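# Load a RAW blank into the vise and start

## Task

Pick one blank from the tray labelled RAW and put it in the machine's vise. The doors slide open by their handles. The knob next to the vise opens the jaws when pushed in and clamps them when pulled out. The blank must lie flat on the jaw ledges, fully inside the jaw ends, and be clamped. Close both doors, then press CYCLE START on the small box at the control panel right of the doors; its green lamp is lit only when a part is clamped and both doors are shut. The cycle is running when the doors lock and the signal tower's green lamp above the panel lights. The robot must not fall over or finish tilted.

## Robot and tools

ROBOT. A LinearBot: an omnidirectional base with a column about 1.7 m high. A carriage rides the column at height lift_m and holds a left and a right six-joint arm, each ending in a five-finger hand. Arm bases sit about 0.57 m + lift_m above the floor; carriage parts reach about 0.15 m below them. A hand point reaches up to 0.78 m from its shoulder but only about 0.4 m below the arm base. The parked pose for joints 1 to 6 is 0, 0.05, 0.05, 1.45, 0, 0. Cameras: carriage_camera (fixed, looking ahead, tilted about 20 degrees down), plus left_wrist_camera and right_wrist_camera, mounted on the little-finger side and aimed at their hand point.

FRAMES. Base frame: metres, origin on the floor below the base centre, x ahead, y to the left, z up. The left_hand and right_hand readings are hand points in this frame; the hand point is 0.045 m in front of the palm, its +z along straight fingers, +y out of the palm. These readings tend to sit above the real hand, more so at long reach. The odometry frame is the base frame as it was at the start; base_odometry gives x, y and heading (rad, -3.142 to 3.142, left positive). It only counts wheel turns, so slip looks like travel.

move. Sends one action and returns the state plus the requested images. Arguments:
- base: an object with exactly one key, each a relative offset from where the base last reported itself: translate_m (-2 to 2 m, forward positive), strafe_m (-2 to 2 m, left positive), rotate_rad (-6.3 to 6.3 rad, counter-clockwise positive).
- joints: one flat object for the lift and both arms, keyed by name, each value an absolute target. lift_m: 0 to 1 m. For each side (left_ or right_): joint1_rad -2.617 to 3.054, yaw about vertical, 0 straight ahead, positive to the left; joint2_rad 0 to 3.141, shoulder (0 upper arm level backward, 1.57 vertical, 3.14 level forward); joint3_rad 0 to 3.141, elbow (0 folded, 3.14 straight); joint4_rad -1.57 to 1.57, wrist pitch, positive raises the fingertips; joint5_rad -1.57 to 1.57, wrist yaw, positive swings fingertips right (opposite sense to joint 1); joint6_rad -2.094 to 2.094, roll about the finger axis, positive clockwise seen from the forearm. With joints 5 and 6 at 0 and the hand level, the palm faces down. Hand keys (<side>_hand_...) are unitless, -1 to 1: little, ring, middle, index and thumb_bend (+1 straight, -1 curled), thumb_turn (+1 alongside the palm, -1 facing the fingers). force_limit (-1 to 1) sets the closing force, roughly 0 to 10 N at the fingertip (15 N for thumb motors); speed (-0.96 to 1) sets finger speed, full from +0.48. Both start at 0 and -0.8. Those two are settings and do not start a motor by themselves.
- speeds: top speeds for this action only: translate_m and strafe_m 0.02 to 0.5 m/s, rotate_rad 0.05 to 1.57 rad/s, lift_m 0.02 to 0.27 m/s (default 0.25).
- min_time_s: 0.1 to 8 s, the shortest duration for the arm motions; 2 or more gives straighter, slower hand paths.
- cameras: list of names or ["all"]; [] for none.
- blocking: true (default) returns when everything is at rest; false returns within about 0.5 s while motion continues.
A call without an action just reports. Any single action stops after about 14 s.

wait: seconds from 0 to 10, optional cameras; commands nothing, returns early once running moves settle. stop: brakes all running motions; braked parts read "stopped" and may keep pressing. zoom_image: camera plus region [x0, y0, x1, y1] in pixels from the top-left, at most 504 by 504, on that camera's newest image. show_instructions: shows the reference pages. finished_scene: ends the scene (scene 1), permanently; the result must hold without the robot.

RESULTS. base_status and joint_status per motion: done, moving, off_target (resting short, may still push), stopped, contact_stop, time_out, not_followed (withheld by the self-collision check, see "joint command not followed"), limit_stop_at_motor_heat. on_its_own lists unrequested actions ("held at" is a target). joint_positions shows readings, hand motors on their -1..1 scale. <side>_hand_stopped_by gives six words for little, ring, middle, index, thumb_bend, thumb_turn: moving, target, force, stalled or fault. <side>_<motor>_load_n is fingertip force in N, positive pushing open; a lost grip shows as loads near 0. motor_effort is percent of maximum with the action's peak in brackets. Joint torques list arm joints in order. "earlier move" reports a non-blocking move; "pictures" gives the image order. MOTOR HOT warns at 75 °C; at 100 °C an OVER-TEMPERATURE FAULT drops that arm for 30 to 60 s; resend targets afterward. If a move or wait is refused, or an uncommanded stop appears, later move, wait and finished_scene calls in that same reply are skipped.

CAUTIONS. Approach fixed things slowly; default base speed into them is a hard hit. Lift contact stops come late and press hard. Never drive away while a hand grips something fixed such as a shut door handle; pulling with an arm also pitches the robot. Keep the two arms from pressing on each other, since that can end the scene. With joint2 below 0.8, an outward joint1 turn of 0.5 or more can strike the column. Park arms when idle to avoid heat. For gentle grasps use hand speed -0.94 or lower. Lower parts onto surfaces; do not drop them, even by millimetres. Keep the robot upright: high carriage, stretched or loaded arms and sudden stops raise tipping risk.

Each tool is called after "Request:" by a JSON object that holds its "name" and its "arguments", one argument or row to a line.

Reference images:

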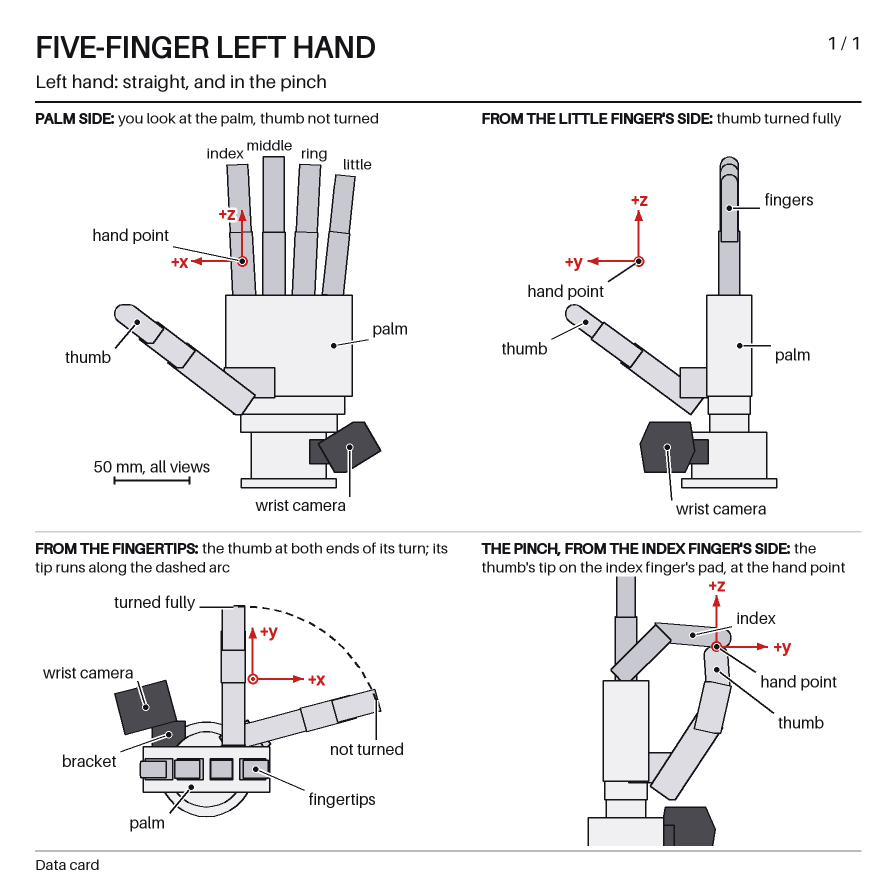

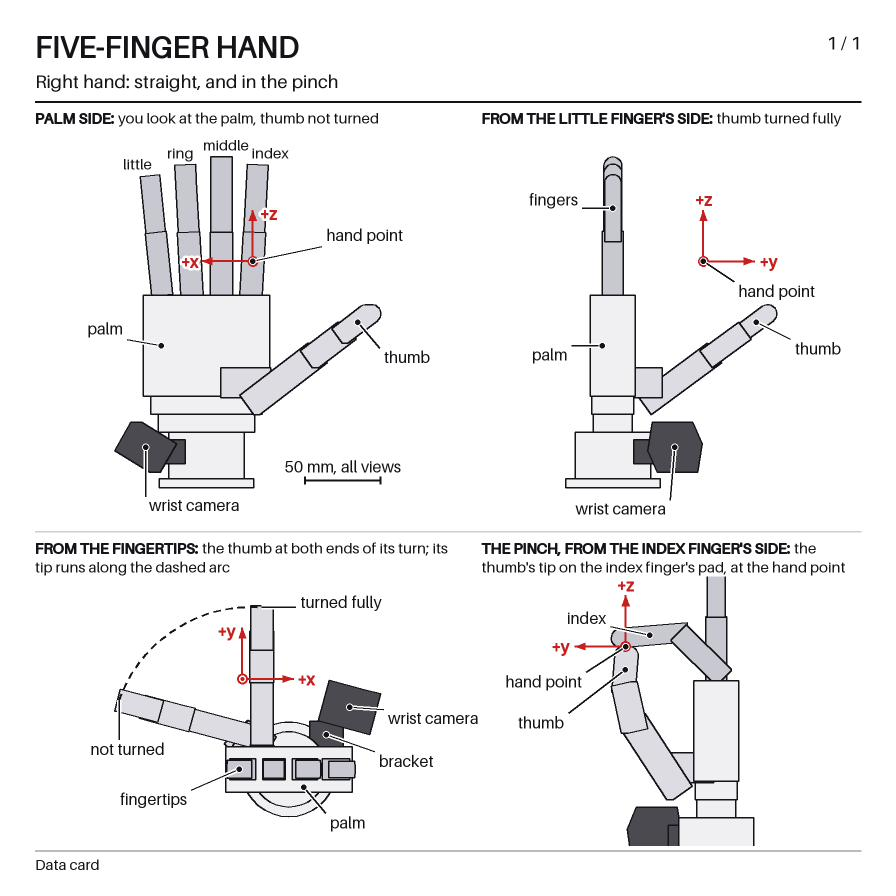

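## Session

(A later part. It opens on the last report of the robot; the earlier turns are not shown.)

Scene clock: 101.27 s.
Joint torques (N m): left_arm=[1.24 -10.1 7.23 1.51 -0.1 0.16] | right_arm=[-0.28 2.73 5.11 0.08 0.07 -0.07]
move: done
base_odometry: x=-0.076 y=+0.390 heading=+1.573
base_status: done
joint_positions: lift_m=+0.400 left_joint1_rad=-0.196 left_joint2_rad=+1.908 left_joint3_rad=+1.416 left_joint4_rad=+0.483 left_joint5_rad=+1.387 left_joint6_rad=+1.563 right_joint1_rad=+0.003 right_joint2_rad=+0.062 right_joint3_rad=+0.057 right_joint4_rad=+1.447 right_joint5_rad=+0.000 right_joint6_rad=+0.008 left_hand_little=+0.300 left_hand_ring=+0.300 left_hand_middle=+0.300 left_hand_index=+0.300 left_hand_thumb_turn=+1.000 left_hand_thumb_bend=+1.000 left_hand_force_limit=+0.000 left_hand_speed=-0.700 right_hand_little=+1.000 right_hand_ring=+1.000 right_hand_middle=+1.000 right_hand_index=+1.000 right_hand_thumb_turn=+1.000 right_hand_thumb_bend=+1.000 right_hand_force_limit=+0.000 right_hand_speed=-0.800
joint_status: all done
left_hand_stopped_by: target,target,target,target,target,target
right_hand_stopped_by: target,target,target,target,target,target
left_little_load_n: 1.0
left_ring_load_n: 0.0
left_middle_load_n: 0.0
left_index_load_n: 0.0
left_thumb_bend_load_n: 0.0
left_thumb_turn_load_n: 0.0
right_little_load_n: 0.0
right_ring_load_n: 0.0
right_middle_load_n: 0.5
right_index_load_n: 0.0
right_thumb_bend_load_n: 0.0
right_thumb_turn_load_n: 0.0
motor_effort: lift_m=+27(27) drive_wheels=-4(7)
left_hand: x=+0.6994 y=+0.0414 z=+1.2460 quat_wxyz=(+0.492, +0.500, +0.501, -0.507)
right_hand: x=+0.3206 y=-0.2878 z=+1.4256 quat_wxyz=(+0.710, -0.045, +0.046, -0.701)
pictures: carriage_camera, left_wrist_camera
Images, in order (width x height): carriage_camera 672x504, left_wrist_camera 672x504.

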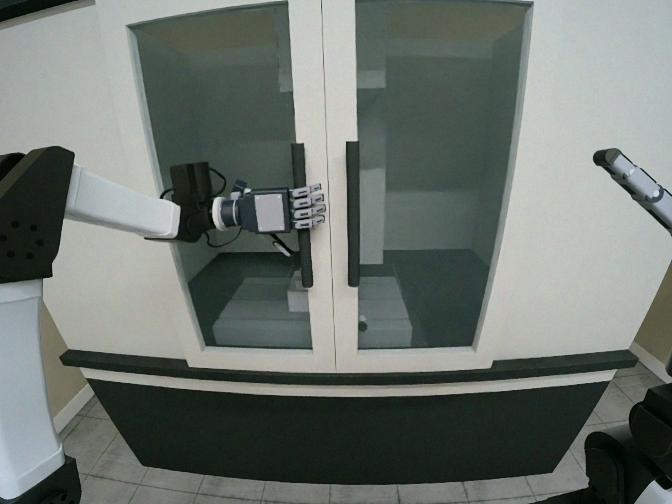

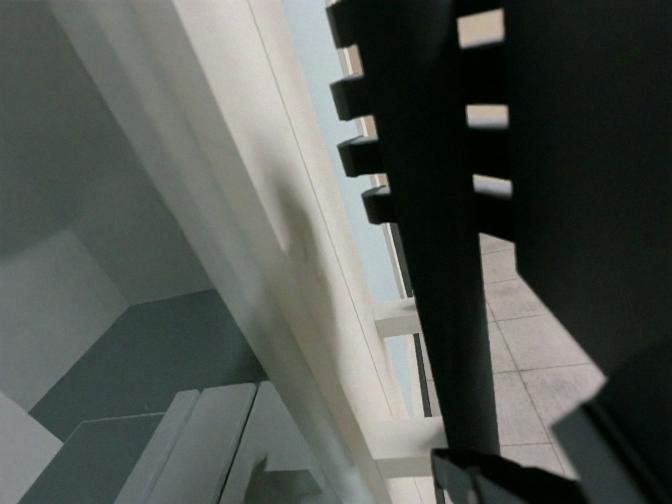

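Request:
{"name": "move", "arguments": {
  "joints": {"left_hand_index": -0.4, "left_hand_middle": -0.4, "left_hand_ring": -0.4, "left_hand_little": -0.4, "left_hand_speed": -0.85, "left_hand_force_limit": -0.2},
  "cameras": ["left_wrist_camera", "carriage_camera"]
}}

Scene clock: 103.57 s.
Joint torques (N m): left_arm=[4.18 -10.19 7.15 1.52 0 0.15] | right_arm=[-0.27 2.69 5.11 0.11 0.07 -0.07]
move: off_target
base_odometry: x=-0.076 y=+0.390 heading=+1.573
base_status: not commanded
joint_positions: lift_m=+0.400 left_joint1_rad=-0.228 left_joint2_rad=+1.908 left_joint3_rad=+1.418 left_joint4_rad=+0.483 left_joint5_rad=+1.381 left_joint6_rad=+1.565 right_joint1_rad=+0.003 right_joint2_rad=+0.062 right_joint3_rad=+0.057 right_joint4_rad=+1.447 right_joint5_rad=+0.000 right_joint6_rad=+0.008 left_hand_little=-0.400 left_hand_ring=-0.399 left_hand_middle=-0.399 left_hand_index=-0.295 left_hand_thumb_turn=+1.000 left_hand_thumb_bend=+1.000 left_hand_force_limit=-0.200 left_hand_speed=-0.850 right_hand_little=+1.000 right_hand_ring=+1.000 right_hand_middle=+1.000 right_hand_index=+1.000 right_hand_thumb_turn=+1.000 right_hand_thumb_bend=+1.000 right_hand_force_limit=+0.000 right_hand_speed=-0.800
joint_status: left_hand_index off_target (ended at -0.295, target -0.400); the others done
left_hand_stopped_by: target,target,force,force,target,target
right_hand_stopped_by: target,target,target,target,target,target
left_little_load_n: 0.0
left_ring_load_n: 3.0
left_middle_load_n: 3.5
left_index_load_n: 0.0
left_thumb_bend_load_n: 0.0
left_thumb_turn_load_n: 0.0
right_little_load_n: 0.0
right_ring_load_n: 0.0
right_middle_load_n: 0.0
right_index_load_n: 0.0
right_thumb_bend_load_n: 0.0
right_thumb_turn_load_n: 0.0
motor_effort: lift_m=+26(27) drive_wheels=-3(4)
left_hand: x=+0.6920 y=+0.0270 z=+1.2467 quat_wxyz=(+0.487, +0.507, +0.494, -0.512)
right_hand: x=+0.3206 y=-0.2878 z=+1.4256 quat_wxyz=(+0.710, -0.045, +0.046, -0.701)
pictures: carriage_camera, left_wrist_camera
Images, in order (width x height): carriage_camera 672x504, left_wrist_camera 672x504.

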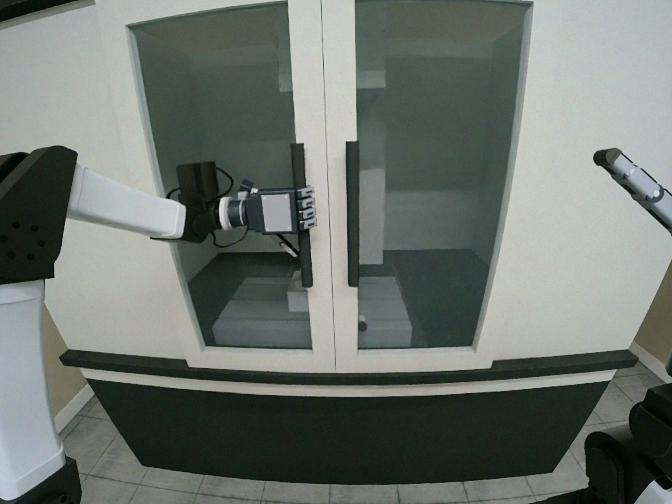

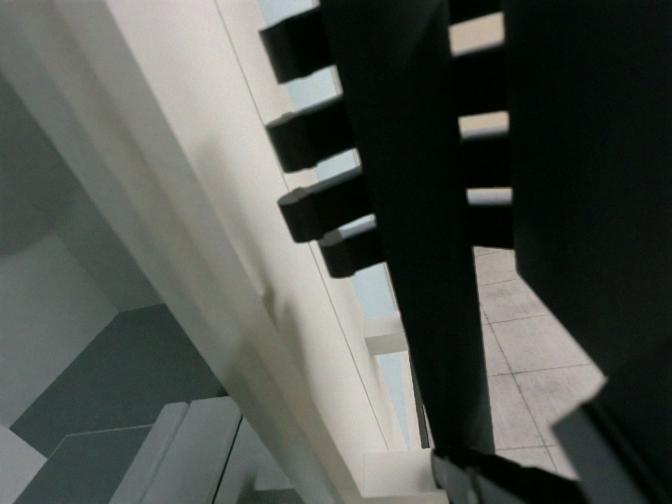

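Request:
{"name": "move", "arguments": {
  "base": {"strafe_m": 0.05},
  "speeds": {"strafe_m": 0.04},
  "cameras": ["left_wrist_camera", "carriage_camera"]
}}

Scene clock: 105.40 s.
Joint torques (N m): left_arm=[5.79 -11.02 6.35 1.53 0.35 0.14] | right_arm=[-0.27 2.69 5.11 0.11 0.06 -0.07]
move: done
base_odometry: x=-0.126 y=+0.390 heading=+1.572
base_status: done
joint_positions: lift_m=+0.400 left_joint1_rad=-0.244 left_joint2_rad=+1.915 left_joint3_rad=+1.427 left_joint4_rad=+0.483 left_joint5_rad=+1.351 left_joint6_rad=+1.565 right_joint1_rad=+0.003 right_joint2_rad=+0.062 right_joint3_rad=+0.057 right_joint4_rad=+1.447 right_joint5_rad=+0.001 right_joint6_rad=+0.008 left_hand_little=-0.400 left_hand_ring=-0.399 left_hand_middle=-0.399 left_hand_index=-0.295 left_hand_thumb_turn=+1.000 left_hand_thumb_bend=+1.000 left_hand_force_limit=-0.200 left_hand_speed=-0.850 right_hand_little=+1.000 right_hand_ring=+1.000 right_hand_middle=+1.000 right_hand_index=+1.000 right_hand_thumb_turn=+1.000 right_hand_thumb_bend=+1.000 right_hand_force_limit=+0.000 right_hand_speed=-0.800
joint_status: not commanded
left_hand_stopped_by: target,target,force,force,target,target
right_hand_stopped_by: target,target,target,target,target,target
left_little_load_n: 1.0
left_ring_load_n: 4.0
left_middle_load_n: 4.5
left_index_load_n: 0.0
left_thumb_bend_load_n: 0.0
left_thumb_turn_load_n: 0.0
right_little_load_n: 0.0
right_ring_load_n: 0.0
right_middle_load_n: 0.0
right_index_load_n: 0.0
right_thumb_bend_load_n: 0.0
right_thumb_turn_load_n: 0.0
motor_effort: lift_m=+26(27) drive_wheels=+2(7)
left_hand: x=+0.6949 y=+0.0203 z=+1.2468 quat_wxyz=(+0.491, +0.504, +0.497, -0.508)
right_hand: x=+0.3206 y=-0.2879 z=+1.4256 quat_wxyz=(+0.710, -0.045, +0.046, -0.701)
pictures: carriage_camera, left_wrist_camera
Images, in order (width x height): carriage_camera 672x504, left_wrist_camera 672x504.

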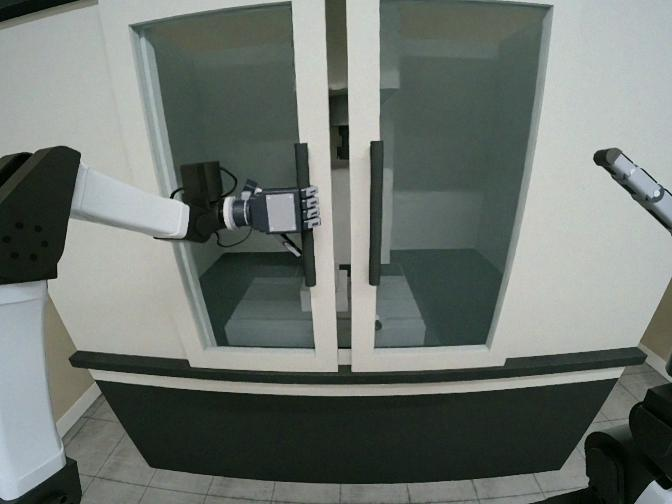

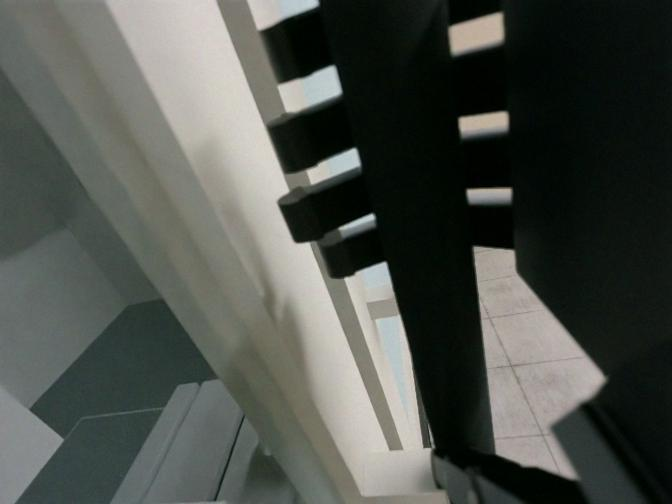

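Request:
{"name": "move", "arguments": {
  "base": {"strafe_m": 0.24},
  "speeds": {"strafe_m": 0.08},
  "cameras": ["left_wrist_camera", "carriage_camera"]
}}

Scene clock: 109.13 s.
Joint torques (N m): left_arm=[3.93 -11.51 5.91 1.57 1.11 0.13] | right_arm=[-0.27 2.71 5.11 0.11 0.06 -0.07]
move: done
base_odometry: x=-0.366 y=+0.390 heading=+1.572
base_status: done
joint_positions: lift_m=+0.400 left_joint1_rad=-0.226 left_joint2_rad=+1.919 left_joint3_rad=+1.432 left_joint4_rad=+0.485 left_joint5_rad=+1.287 left_joint6_rad=+1.565 right_joint1_rad=+0.003 right_joint2_rad=+0.062 right_joint3_rad=+0.057 right_joint4_rad=+1.447 right_joint5_rad=+0.001 right_joint6_rad=+0.008 left_hand_little=-0.400 left_hand_ring=-0.399 left_hand_middle=-0.398 left_hand_index=-0.295 left_hand_thumb_turn=+1.000 left_hand_thumb_bend=+1.000 left_hand_force_limit=-0.200 left_hand_speed=-0.850 right_hand_little=+1.000 right_hand_ring=+1.000 right_hand_middle=+1.000 right_hand_index=+1.000 right_hand_thumb_turn=+1.000 right_hand_thumb_bend=+1.000 right_hand_force_limit=+0.000 right_hand_speed=-0.800
joint_status: not commanded
left_hand_stopped_by: target,target,force,force,target,target
right_hand_stopped_by: target,target,target,target,target,target
left_little_load_n: 0.5
left_ring_load_n: 3.5
left_middle_load_n: 3.5
left_index_load_n: 0.0
left_thumb_bend_load_n: 0.0
left_thumb_turn_load_n: 0.0
right_little_load_n: 0.0
right_ring_load_n: 0.0
right_middle_load_n: 0.0
right_index_load_n: 0.0
right_thumb_bend_load_n: 0.0
right_thumb_turn_load_n: 0.0
motor_effort: lift_m=+26(27) drive_wheels=+1(8)
left_hand: x=+0.7138 y=+0.0330 z=+1.2470 quat_wxyz=(+0.512, +0.483, +0.516, -0.487)
right_hand: x=+0.3206 y=-0.2879 z=+1.4256 quat_wxyz=(+0.710, -0.045, +0.046, -0.701)
pictures: carriage_camera, left_wrist_camera
Images, in order (width x height): carriage_camera 672x504, left_wrist_camera 672x504.

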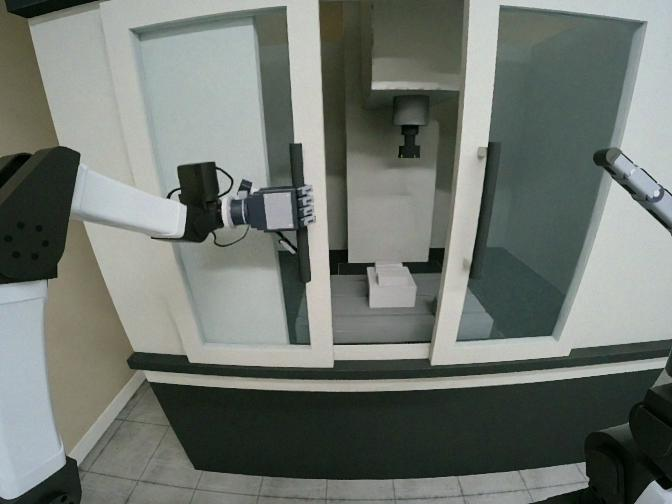

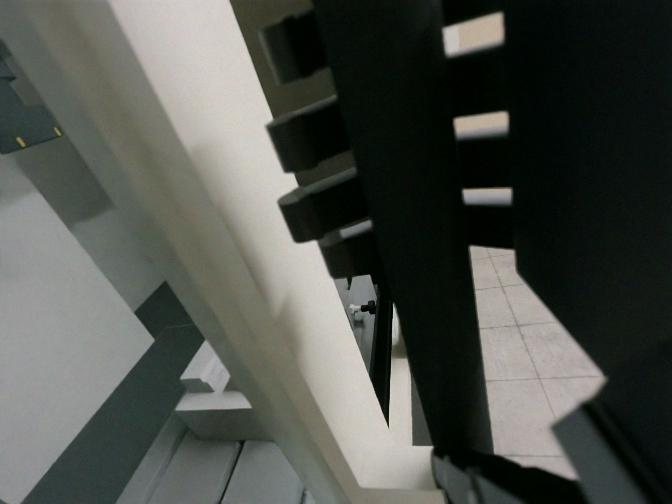

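Request:
{"name": "move", "arguments": {
  "base": {"strafe_m": 0.08},
  "speeds": {"strafe_m": 0.06},
  "cameras": ["carriage_camera"]
}}

Scene clock: 111.17 s.
Joint torques (N m): left_arm=[4 -12.19 5.59 1.59 1.33 0.14] | right_arm=[-0.27 2.71 5.11 0.09 0.05 -0.07]
move: done
base_odometry: x=-0.446 y=+0.390 heading=+1.572
base_status: done
joint_positions: lift_m=+0.400 left_joint1_rad=-0.226 left_joint2_rad=+1.925 left_joint3_rad=+1.439 left_joint4_rad=+0.487 left_joint5_rad=+1.264 left_joint6_rad=+1.565 right_joint1_rad=+0.003 right_joint2_rad=+0.062 right_joint3_rad=+0.057 right_joint4_rad=+1.447 right_joint5_rad=+0.001 right_joint6_rad=+0.008 left_hand_little=-0.400 left_hand_ring=-0.399 left_hand_middle=-0.398 left_hand_index=-0.295 left_hand_thumb_turn=+1.000 left_hand_thumb_bend=+1.000 left_hand_force_limit=-0.200 left_hand_speed=-0.850 right_hand_little=+1.000 right_hand_ring=+1.000 right_hand_middle=+1.000 right_hand_index=+1.000 right_hand_thumb_turn=+1.000 right_hand_thumb_bend=+1.000 right_hand_force_limit=+0.000 right_hand_speed=-0.800
joint_status: not commanded
left_hand_stopped_by: target,target,force,force,target,target
right_hand_stopped_by: target,target,target,target,target,target
left_little_load_n: 1.5
left_ring_load_n: 4.0
left_middle_load_n: 4.0
left_index_load_n: 0.0
left_thumb_bend_load_n: 0.0
left_thumb_turn_load_n: 0.0
right_little_load_n: 0.0
right_ring_load_n: 0.0
right_middle_load_n: 0.0
right_index_load_n: 0.0
right_thumb_bend_load_n: 0.0
right_thumb_turn_load_n: 0.0
motor_effort: lift_m=+27(27) drive_wheels=+1(7)
left_hand: x=+0.7196 y=+0.0342 z=+1.2473 quat_wxyz=(+0.519, +0.478, +0.521, -0.481)
right_hand: x=+0.3205 y=-0.2879 z=+1.4257 quat_wxyz=(+0.710, -0.045, +0.046, -0.701)
Images, in order (width x height): carriage_camera 672x504.

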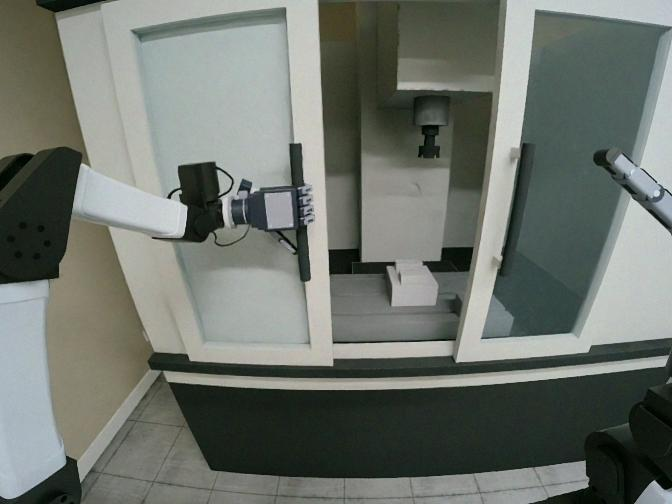

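Request:
{"name": "move", "arguments": {
  "base": {"strafe_m": -0.015},
  "speeds": {"strafe_m": 0.05},
  "joints": {"left_hand_index": 1, "left_hand_middle": 1, "left_hand_ring": 1, "left_hand_little": 1, "left_hand_speed": -0.6},
  "cameras": ["carriage_camera"]
}}

Request:
{"name": "move", "arguments": {
  "base": {"translate_m": -0.15},
  "speeds": {"translate_m": 0.15},
  "cameras": ["carriage_camera"]
}}

Scene clock: 113.20 s.
Joint torques (N m): left_arm=[0.35 -12.15 5.35 1.52 0.22 0.13] | right_arm=[-0.27 2.69 5.11 0.09 0.06 -0.07]
move: done
base_odometry: x=-0.431 y=+0.390 heading=+1.572
base_status: done
joint_positions: lift_m=+0.400 left_joint1_rad=-0.189 left_joint2_rad=+1.925 left_joint3_rad=+1.439 left_joint4_rad=+0.483 left_joint5_rad=+1.361 left_joint6_rad=+1.565 right_joint1_rad=+0.003 right_joint2_rad=+0.062 right_joint3_rad=+0.057 right_joint4_rad=+1.448 right_joint5_rad=+0.001 right_joint6_rad=+0.008 left_hand_little=+1.000 left_hand_ring=+1.000 left_hand_middle=+1.000 left_hand_index=+1.000 left_hand_thumb_turn=+1.000 left_hand_thumb_bend=+1.000 left_hand_force_limit=-0.200 left_hand_speed=-0.600 right_hand_little=+1.000 right_hand_ring=+1.000 right_hand_middle=+1.000 right_hand_index=+1.000 right_hand_thumb_turn=+1.000 right_hand_thumb_bend=+1.000 right_hand_force_limit=+0.000 right_hand_speed=-0.800
joint_status: all done
left_hand_stopped_by: target,target,target,target,target,target
right_hand_stopped_by: target,target,target,target,target,target
left_little_load_n: 0.0
left_ring_load_n: 0.0
left_middle_load_n: 0.0
left_index_load_n: 0.0
left_thumb_bend_load_n: 0.0
left_thumb_turn_load_n: 0.0
right_little_load_n: 0.0
right_ring_load_n: 0.0
right_middle_load_n: 0.0
right_index_load_n: 0.0
right_thumb_bend_load_n: 0.0
right_thumb_turn_load_n: 0.0
motor_effort: lift_m=+27(27) drive_wheels=-1(6)
left_hand: x=+0.7114 y=+0.0458 z=+1.2467 quat_wxyz=(+0.503, +0.493, +0.508, -0.497)
right_hand: x=+0.3204 y=-0.2879 z=+1.4257 quat_wxyz=(+0.710, -0.045, +0.046, -0.701)
Images, in order (width x height): carriage_camera 672x504.

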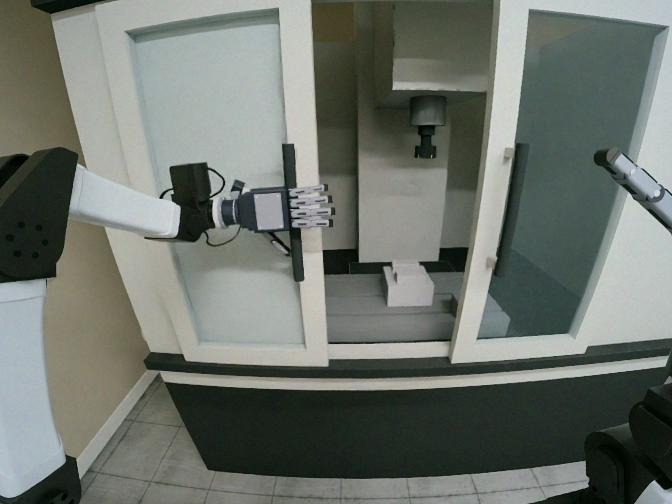

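Scene clock: 115.20 s.
Joint torques (N m): left_arm=[0.42 -12.16 5.5 1.56 0.18 0.13] | right_arm=[-0.27 2.77 5.12 0.07 0.06 -0.07]
move: done
base_odometry: x=-0.431 y=+0.240 heading=+1.572
base_status: done
joint_positions: lift_m=+0.400 left_joint1_rad=-0.188 left_joint2_rad=+1.925 left_joint3_rad=+1.439 left_joint4_rad=+0.482 left_joint5_rad=+1.363 left_joint6_rad=+1.565 right_joint1_rad=+0.003 right_joint2_rad=+0.062 right_joint3_rad=+0.057 right_joint4_rad=+1.449 right_joint5_rad=+0.001 right_joint6_rad=+0.008 left_hand_little=+1.000 left_hand_ring=+1.000 left_hand_middle=+1.000 left_hand_index=+1.000 left_hand_thumb_turn=+1.000 left_hand_thumb_bend=+1.000 left_hand_force_limit=-0.200 left_hand_speed=-0.600 right_hand_little=+1.000 right_hand_ring=+1.000 right_hand_middle=+1.000 right_hand_index=+1.000 right_hand_thumb_turn=+1.000 right_hand_thumb_bend=+1.000 right_hand_force_limit=+0.000 right_hand_speed=-0.800
joint_status: not commanded
left_hand_stopped_by: target,target,target,target,target,target
right_hand_stopped_by: target,target,target,target,target,target
left_little_load_n: 0.0
left_ring_load_n: 0.0
left_middle_load_n: 0.0
left_index_load_n: 0.0
left_thumb_bend_load_n: 0.0
left_thumb_turn_load_n: 0.0
right_little_load_n: 0.0
right_ring_load_n: 0.0
right_middle_load_n: 0.0
right_index_load_n: 0.0
right_thumb_bend_load_n: 0.0
right_thumb_turn_load_n: 0.0
motor_effort: lift_m=+27(27) drive_wheels=-1(5)
left_hand: x=+0.7110 y=+0.0458 z=+1.2463 quat_wxyz=(+0.502, +0.493, +0.508, -0.498)
right_hand: x=+0.3200 y=-0.2879 z=+1.4258 quat_wxyz=(+0.710, -0.045, +0.045, -0.702)
Images, in order (width x height): carriage_camera 672x504.

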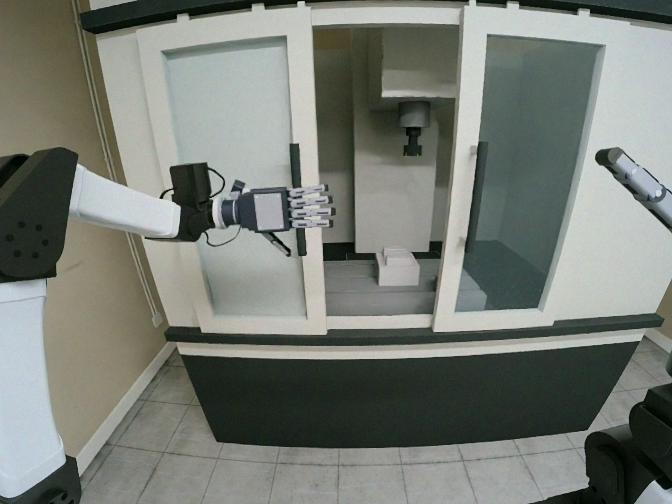

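Request:
{"name": "move", "arguments": {
  "base": {"strafe_m": -0.344},
  "speeds": {"strafe_m": 0.25},
  "joints": {"left_joint1_rad": 0, "left_joint2_rad": 0.05, "left_joint3_rad": 0.05, "left_joint4_rad": 1.45, "left_joint5_rad": 0, "left_joint6_rad": 0, "right_joint1_rad": 0.190, "right_joint2_rad": 1.919, "right_joint3_rad": 1.438, "right_joint4_rad": 0.478, "right_joint5_rad": -1.376, "right_joint6_rad": -1.57},
  "min_time_s": 3,
  "cameras": ["carriage_camera", "right_wrist_camera"]
}}

Scene clock: 118.80 s.
Joint torques (N m): left_arm=[1.13 3.95 3.47 -0.04 -0.18 -0.1] | right_arm=[0.76 -9.59 9.26 1.59 -0.08 -0.11]
move: done
base_odometry: x=-0.087 y=+0.240 heading=+1.571
base_status: done
joint_positions: lift_m=+0.400 left_joint1_rad=-0.005 left_joint2_rad=+0.060 left_joint3_rad=+0.059 left_joint4_rad=+1.439 left_joint5_rad=+0.017 left_joint6_rad=+0.014 right_joint1_rad=+0.181 right_joint2_rad=+1.895 right_joint3_rad=+1.415 right_joint4_rad=+0.495 right_joint5_rad=-1.367 right_joint6_rad=-1.559 left_hand_little=+1.000 left_hand_ring=+1.000 left_hand_middle=+1.000 left_hand_index=+1.000 left_hand_thumb_turn=+1.000 left_hand_thumb_bend=+1.000 left_hand_force_limit=-0.200 left_hand_speed=-0.600 right_hand_little=+1.000 right_hand_ring=+1.000 right_hand_middle=+1.000 right_hand_index=+1.000 right_hand_thumb_turn=+1.000 right_hand_thumb_bend=+1.000 right_hand_force_limit=+0.000 right_hand_speed=-0.800
joint_status: all done
left_hand_stopped_by: target,target,target,target,target,target
right_hand_stopped_by: target,target,target,target,target,target
left_little_load_n: 0.0
left_ring_load_n: 0.0
left_middle_load_n: 0.0
left_index_load_n: 0.0
left_thumb_bend_load_n: 0.0
left_thumb_turn_load_n: 0.0
right_little_load_n: 0.0
right_ring_load_n: 0.0
right_middle_load_n: 0.0
right_index_load_n: 0.0
right_thumb_bend_load_n: 0.0
right_thumb_turn_load_n: 0.0
motor_effort: lift_m=+27(27) drive_wheels=-3(5)
left_hand: x=+0.3215 y=+0.2856 z=+1.4252 quat_wxyz=(+0.708, -0.040, +0.053, -0.703)
right_hand: x=+0.7057 y=-0.0503 z=+1.2537 quat_wxyz=(+0.494, -0.504, -0.494, -0.507)
Images, in order (width x height): carriage_camera 672x504, right_wrist_camera 672x504.

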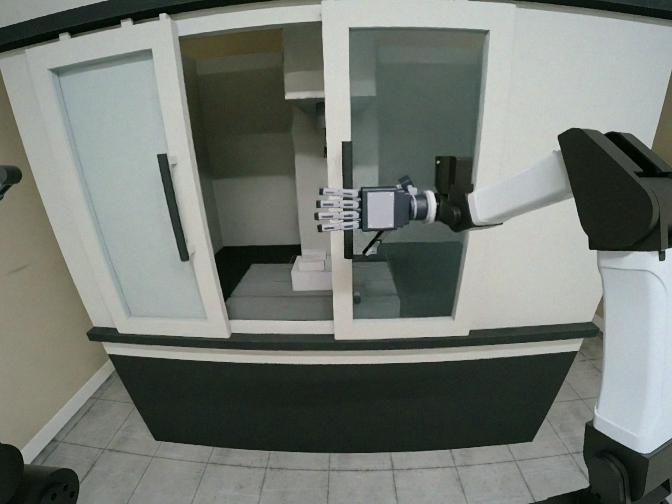

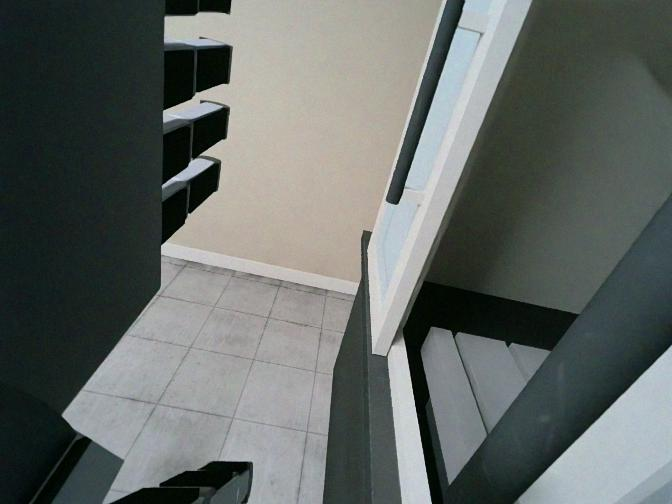

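Request:
{"name": "move", "arguments": {
  "base": {"strafe_m": 0.007},
  "speeds": {"strafe_m": 0.05},
  "cameras": []
}}

Request:
{"name": "move", "arguments": {
  "base": {"translate_m": 0.125},
  "speeds": {"translate_m": 0.1},
  "cameras": ["carriage_camera", "right_wrist_camera"]
}}

Scene clock: 119.70 s.
Joint torques (N m): left_arm=[0.98 3.92 3.45 -0.05 -0.1 -0.08] | right_arm=[0.13 -9.55 9.14 1.61 -0.04 -0.1]
move: done
base_odometry: x=-0.094 y=+0.240 heading=+1.571
base_status: done
joint_positions: lift_m=+0.400 left_joint1_rad=-0.003 left_joint2_rad=+0.060 left_joint3_rad=+0.059 left_joint4_rad=+1.443 left_joint5_rad=+0.011 left_joint6_rad=+0.013 right_joint1_rad=+0.188 right_joint2_rad=+1.895 right_joint3_rad=+1.415 right_joint4_rad=+0.492 right_joint5_rad=-1.371 right_joint6_rad=-1.561 left_hand_little=+1.000 left_hand_ring=+1.000 left_hand_middle=+1.000 left_hand_index=+1.000 left_hand_thumb_turn=+1.000 left_hand_thumb_bend=+1.000 left_hand_force_limit=-0.200 left_hand_speed=-0.600 right_hand_little=+1.000 right_hand_ring=+1.000 right_hand_middle=+1.000 right_hand_index=+1.000 right_hand_thumb_turn=+1.000 right_hand_thumb_bend=+1.000 right_hand_force_limit=+0.000 right_hand_speed=-0.800
joint_status: not commanded
left_hand_stopped_by: target,target,target,target,target,target
right_hand_stopped_by: target,target,target,target,target,target
left_little_load_n: 0.0
left_ring_load_n: 0.0
left_middle_load_n: 0.0
left_index_load_n: 0.0
left_thumb_bend_load_n: 0.0
left_thumb_turn_load_n: 0.0
right_little_load_n: 0.0
right_ring_load_n: 0.0
right_middle_load_n: 0.0
right_index_load_n: 0.0
right_thumb_bend_load_n: 0.0
right_thumb_turn_load_n: 0.0
motor_effort: lift_m=+26(27) drive_wheels=+0(9)
left_hand: x=+0.3206 y=+0.2869 z=+1.4258 quat_wxyz=(+0.709, -0.041, +0.050, -0.703)
right_hand: x=+0.7029 y=-0.0466 z=+1.2535 quat_wxyz=(+0.497, -0.502, -0.497, -0.504)

Scene clock: 121.63 s.
Joint torques (N m): left_arm=[0.91 3.99 3.52 -0.22 -0.07 -0.1] | right_arm=[0.28 -9.74 8.98 1.79 0.04 -0.1]
move: done
base_odometry: x=-0.094 y=+0.365 heading=+1.570
base_status: done
joint_positions: lift_m=+0.400 left_joint1_rad=-0.003 left_joint2_rad=+0.060 left_joint3_rad=+0.059 left_joint4_rad=+1.449 left_joint5_rad=+0.011 left_joint6_rad=+0.013 right_joint1_rad=+0.187 right_joint2_rad=+1.896 right_joint3_rad=+1.417 right_joint4_rad=+0.477 right_joint5_rad=-1.379 right_joint6_rad=-1.561 left_hand_little=+1.000 left_hand_ring=+1.000 left_hand_middle=+1.000 left_hand_index=+1.000 left_hand_thumb_turn=+1.000 left_hand_thumb_bend=+1.000 left_hand_force_limit=-0.200 left_hand_speed=-0.600 right_hand_little=+1.000 right_hand_ring=+1.000 right_hand_middle=+1.000 right_hand_index=+1.000 right_hand_thumb_turn=+1.000 right_hand_thumb_bend=+1.000 right_hand_force_limit=+0.000 right_hand_speed=-0.800
joint_status: not commanded
left_hand_stopped_by: target,target,target,target,target,target
right_hand_stopped_by: target,target,target,target,target,target
left_little_load_n: 0.0
left_ring_load_n: 0.0
left_middle_load_n: 0.0
left_index_load_n: 0.0
left_thumb_bend_load_n: 0.0
left_thumb_turn_load_n: 0.0
right_little_load_n: -0.5
right_ring_load_n: 0.0
right_middle_load_n: 0.0
right_index_load_n: 0.0
right_thumb_bend_load_n: 0.0
right_thumb_turn_load_n: 0.0
motor_effort: lift_m=+27(27) drive_wheels=-4(7)
left_hand: x=+0.3189 y=+0.2869 z=+1.4264 quat_wxyz=(+0.709, -0.039, +0.047, -0.703)
right_hand: x=+0.7017 y=-0.0468 z=+1.2509 quat_wxyz=(+0.502, -0.504, -0.496, -0.498)
Images, in order (width x height): carriage_camera 672x504, right_wrist_camera 672x504.

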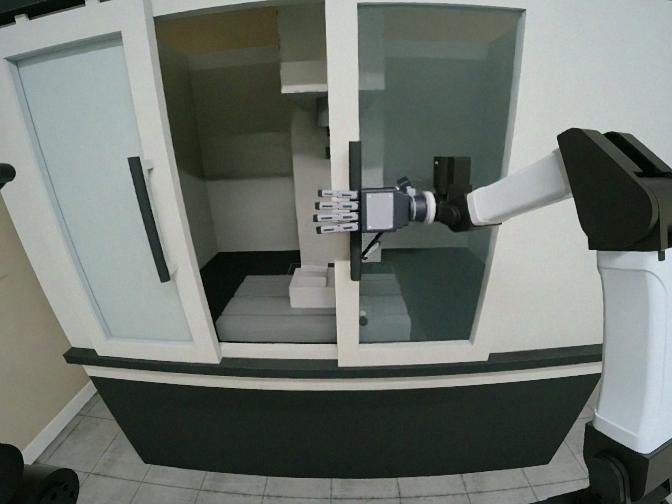

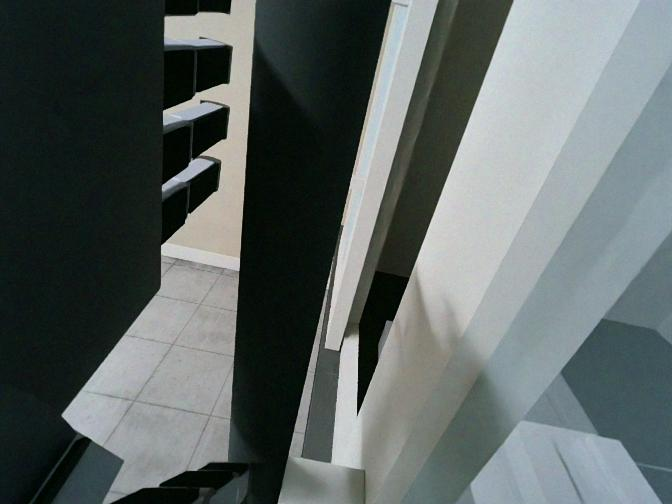

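Request:
{"name": "move", "arguments": {
  "base": {"translate_m": 0.014},
  "speeds": {"translate_m": 0.04},
  "cameras": ["right_wrist_camera"]
}}

Scene clock: 122.63 s.
Joint torques (N m): left_arm=[0.87 4.15 3.58 -0.29 -0.1 -0.09] | right_arm=[0.28 -9.88 9.01 1.77 0.02 -0.1]
move: done
base_odometry: x=-0.094 y=+0.379 heading=+1.570
base_status: done
joint_positions: lift_m=+0.400 left_joint1_rad=-0.003 left_joint2_rad=+0.058 left_joint3_rad=+0.057 left_joint4_rad=+1.453 left_joint5_rad=+0.010 left_joint6_rad=+0.013 right_joint1_rad=+0.187 right_joint2_rad=+1.897 right_joint3_rad=+1.417 right_joint4_rad=+0.477 right_joint5_rad=-1.378 right_joint6_rad=-1.561 left_hand_little=+1.000 left_hand_ring=+1.000 left_hand_middle=+1.000 left_hand_index=+1.000 left_hand_thumb_turn=+1.000 left_hand_thumb_bend=+1.000 left_hand_force_limit=-0.200 left_hand_speed=-0.600 right_hand_little=+1.000 right_hand_ring=+1.000 right_hand_middle=+1.000 right_hand_index=+1.000 right_hand_thumb_turn=+1.000 right_hand_thumb_bend=+1.000 right_hand_force_limit=+0.000 right_hand_speed=-0.800
joint_status: not commanded
left_hand_stopped_by: target,target,target,target,target,target
right_hand_stopped_by: target,target,target,target,target,target
left_little_load_n: 0.0
left_ring_load_n: 0.0
left_middle_load_n: 0.0
left_index_load_n: 0.0
left_thumb_bend_load_n: 0.0
left_thumb_turn_load_n: 0.0
right_little_load_n: 0.0
right_ring_load_n: 0.0
right_middle_load_n: 0.0
right_index_load_n: 0.0
right_thumb_bend_load_n: 0.0
right_thumb_turn_load_n: 0.0
motor_effort: lift_m=+26(27) drive_wheels=+2(8)
left_hand: x=+0.3179 y=+0.2871 z=+1.4263 quat_wxyz=(+0.709, -0.038, +0.046, -0.703)
right_hand: x=+0.7021 y=-0.0469 z=+1.2503 quat_wxyz=(+0.502, -0.505, -0.495, -0.498)
Images, in order (width x height): right_wrist_camera 672x504.

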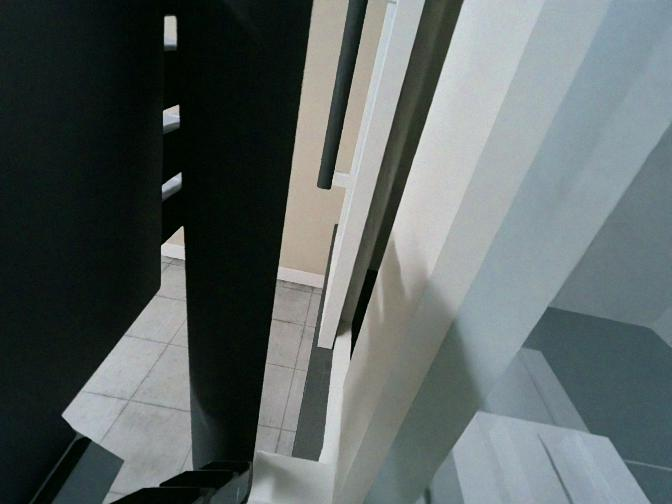

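Request:
{"name": "move", "arguments": {
  "joints": {"right_hand_index": 0.3, "right_hand_middle": 0.3, "right_hand_ring": 0.3, "right_hand_little": 0.3, "right_hand_speed": -0.7},
  "cameras": ["right_wrist_camera", "carriage_camera"]
}}

Request:
{"name": "move", "arguments": {
  "joints": {"right_hand_index": -0.35, "right_hand_middle": -0.35, "right_hand_ring": -0.35, "right_hand_little": -0.35, "right_hand_speed": -0.85, "right_hand_force_limit": -0.2},
  "cameras": ["right_wrist_camera", "carriage_camera"]
}}

Scene clock: 124.13 s.
Joint torques (N m): left_arm=[0.9 4.18 3.58 -0.24 -0.09 -0.09] | right_arm=[0.27 -9.91 9.05 1.8 0.02 -0.11]
move: done
base_odometry: x=-0.094 y=+0.379 heading=+1.570
base_status: not commanded
joint_positions: lift_m=+0.400 left_joint1_rad=-0.003 left_joint2_rad=+0.058 left_joint3_rad=+0.057 left_joint4_rad=+1.454 left_joint5_rad=+0.010 left_joint6_rad=+0.013 right_joint1_rad=+0.187 right_joint2_rad=+1.897 right_joint3_rad=+1.417 right_joint4_rad=+0.477 right_joint5_rad=-1.378 right_joint6_rad=-1.561 left_hand_little=+1.000 left_hand_ring=+1.000 left_hand_middle=+1.000 left_hand_index=+1.000 left_hand_thumb_turn=+1.000 left_hand_thumb_bend=+1.000 left_hand_force_limit=-0.200 left_hand_speed=-0.600 right_hand_little=+0.300 right_hand_ring=+0.300 right_hand_middle=+0.300 right_hand_index=+0.300 right_hand_thumb_turn=+1.000 right_hand_thumb_bend=+1.000 right_hand_force_limit=+0.000 right_hand_speed=-0.700
joint_status: all done
left_hand_stopped_by: target,target,target,target,target,target
right_hand_stopped_by: target,target,target,target,target,target
left_little_load_n: 0.0
left_ring_load_n: 0.0
left_middle_load_n: 0.0
left_index_load_n: 0.0
left_thumb_bend_load_n: 0.0
left_thumb_turn_load_n: 0.0
right_little_load_n: 0.0
right_ring_load_n: 0.0
right_middle_load_n: 0.0
right_index_load_n: 0.0
right_thumb_bend_load_n: 0.0
right_thumb_turn_load_n: 0.0
motor_effort: lift_m=+27(27) drive_wheels=+2(2)
left_hand: x=+0.3178 y=+0.2871 z=+1.4263 quat_wxyz=(+0.709, -0.038, +0.045, -0.703)
right_hand: x=+0.7022 y=-0.0469 z=+1.2503 quat_wxyz=(+0.501, -0.505, -0.495, -0.498)
pictures: carriage_camera, right_wrist_camera
Images, in order (width x height): carriage_camera 672x504, right_wrist_camera 672x504.

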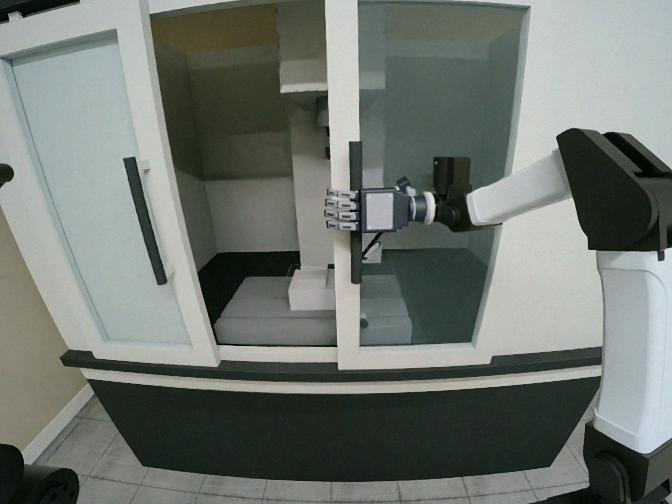

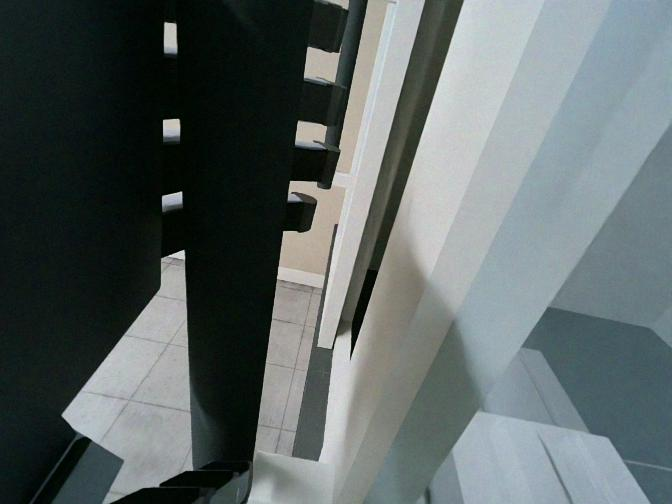

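Scene clock: 126.17 s.
Joint torques (N m): left_arm=[0.91 4.18 3.59 -0.25 -0.08 -0.07] | right_arm=[0.27 -9.92 9.05 1.81 0.02 -0.1]
move: done
base_odometry: x=-0.094 y=+0.379 heading=+1.570
base_status: not commanded
joint_positions: lift_m=+0.400 left_joint1_rad=-0.003 left_joint2_rad=+0.058 left_joint3_rad=+0.057 left_joint4_rad=+1.454 left_joint5_rad=+0.010 left_joint6_rad=+0.013 right_joint1_rad=+0.187 right_joint2_rad=+1.897 right_joint3_rad=+1.417 right_joint4_rad=+0.477 right_joint5_rad=-1.378 right_joint6_rad=-1.562 left_hand_little=+1.000 left_hand_ring=+1.000 left_hand_middle=+1.000 left_hand_index=+1.000 left_hand_thumb_turn=+1.000 left_hand_thumb_bend=+1.000 left_hand_force_limit=-0.200 left_hand_speed=-0.600 right_hand_little=-0.350 right_hand_ring=-0.350 right_hand_middle=-0.350 right_hand_index=-0.350 right_hand_thumb_turn=+1.000 right_hand_thumb_bend=+1.000 right_hand_force_limit=-0.200 right_hand_speed=-0.850
joint_status: all done
left_hand_stopped_by: target,target,target,target,target,target
right_hand_stopped_by: target,target,target,target,target,target
left_little_load_n: 0.0
left_ring_load_n: 0.0
left_middle_load_n: 0.0
left_index_load_n: 0.0
left_thumb_bend_load_n: 0.0
left_thumb_turn_load_n: 0.0
right_little_load_n: 0.5
right_ring_load_n: 0.0
right_middle_load_n: 0.0
right_index_load_n: 0.0
right_thumb_bend_load_n: 0.0
right_thumb_turn_load_n: 0.5
motor_effort: lift_m=+26(27) drive_wheels=+2(2)
left_hand: x=+0.3178 y=+0.2871 z=+1.4263 quat_wxyz=(+0.709, -0.038, +0.045, -0.703)
right_hand: x=+0.7022 y=-0.0469 z=+1.2504 quat_wxyz=(+0.501, -0.505, -0.496, -0.499)
pictures: carriage_camera, right_wrist_camera
Images, in order (width x height): carriage_camera 672x504, right_wrist_camera 672x504.

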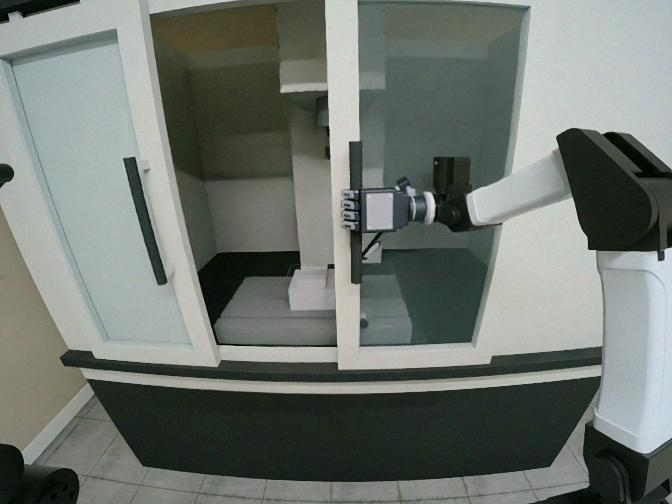

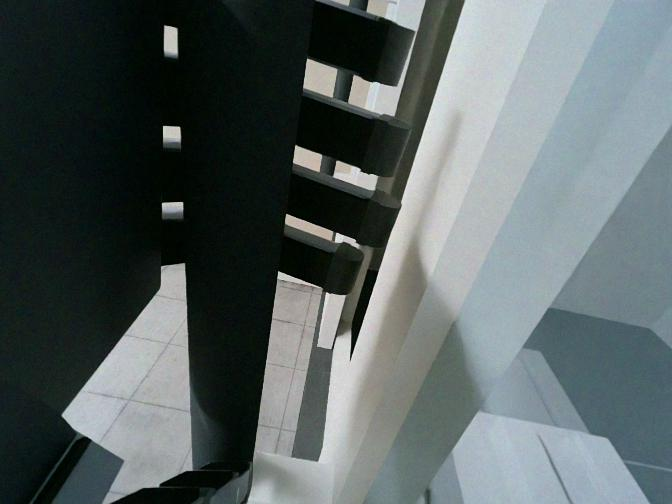

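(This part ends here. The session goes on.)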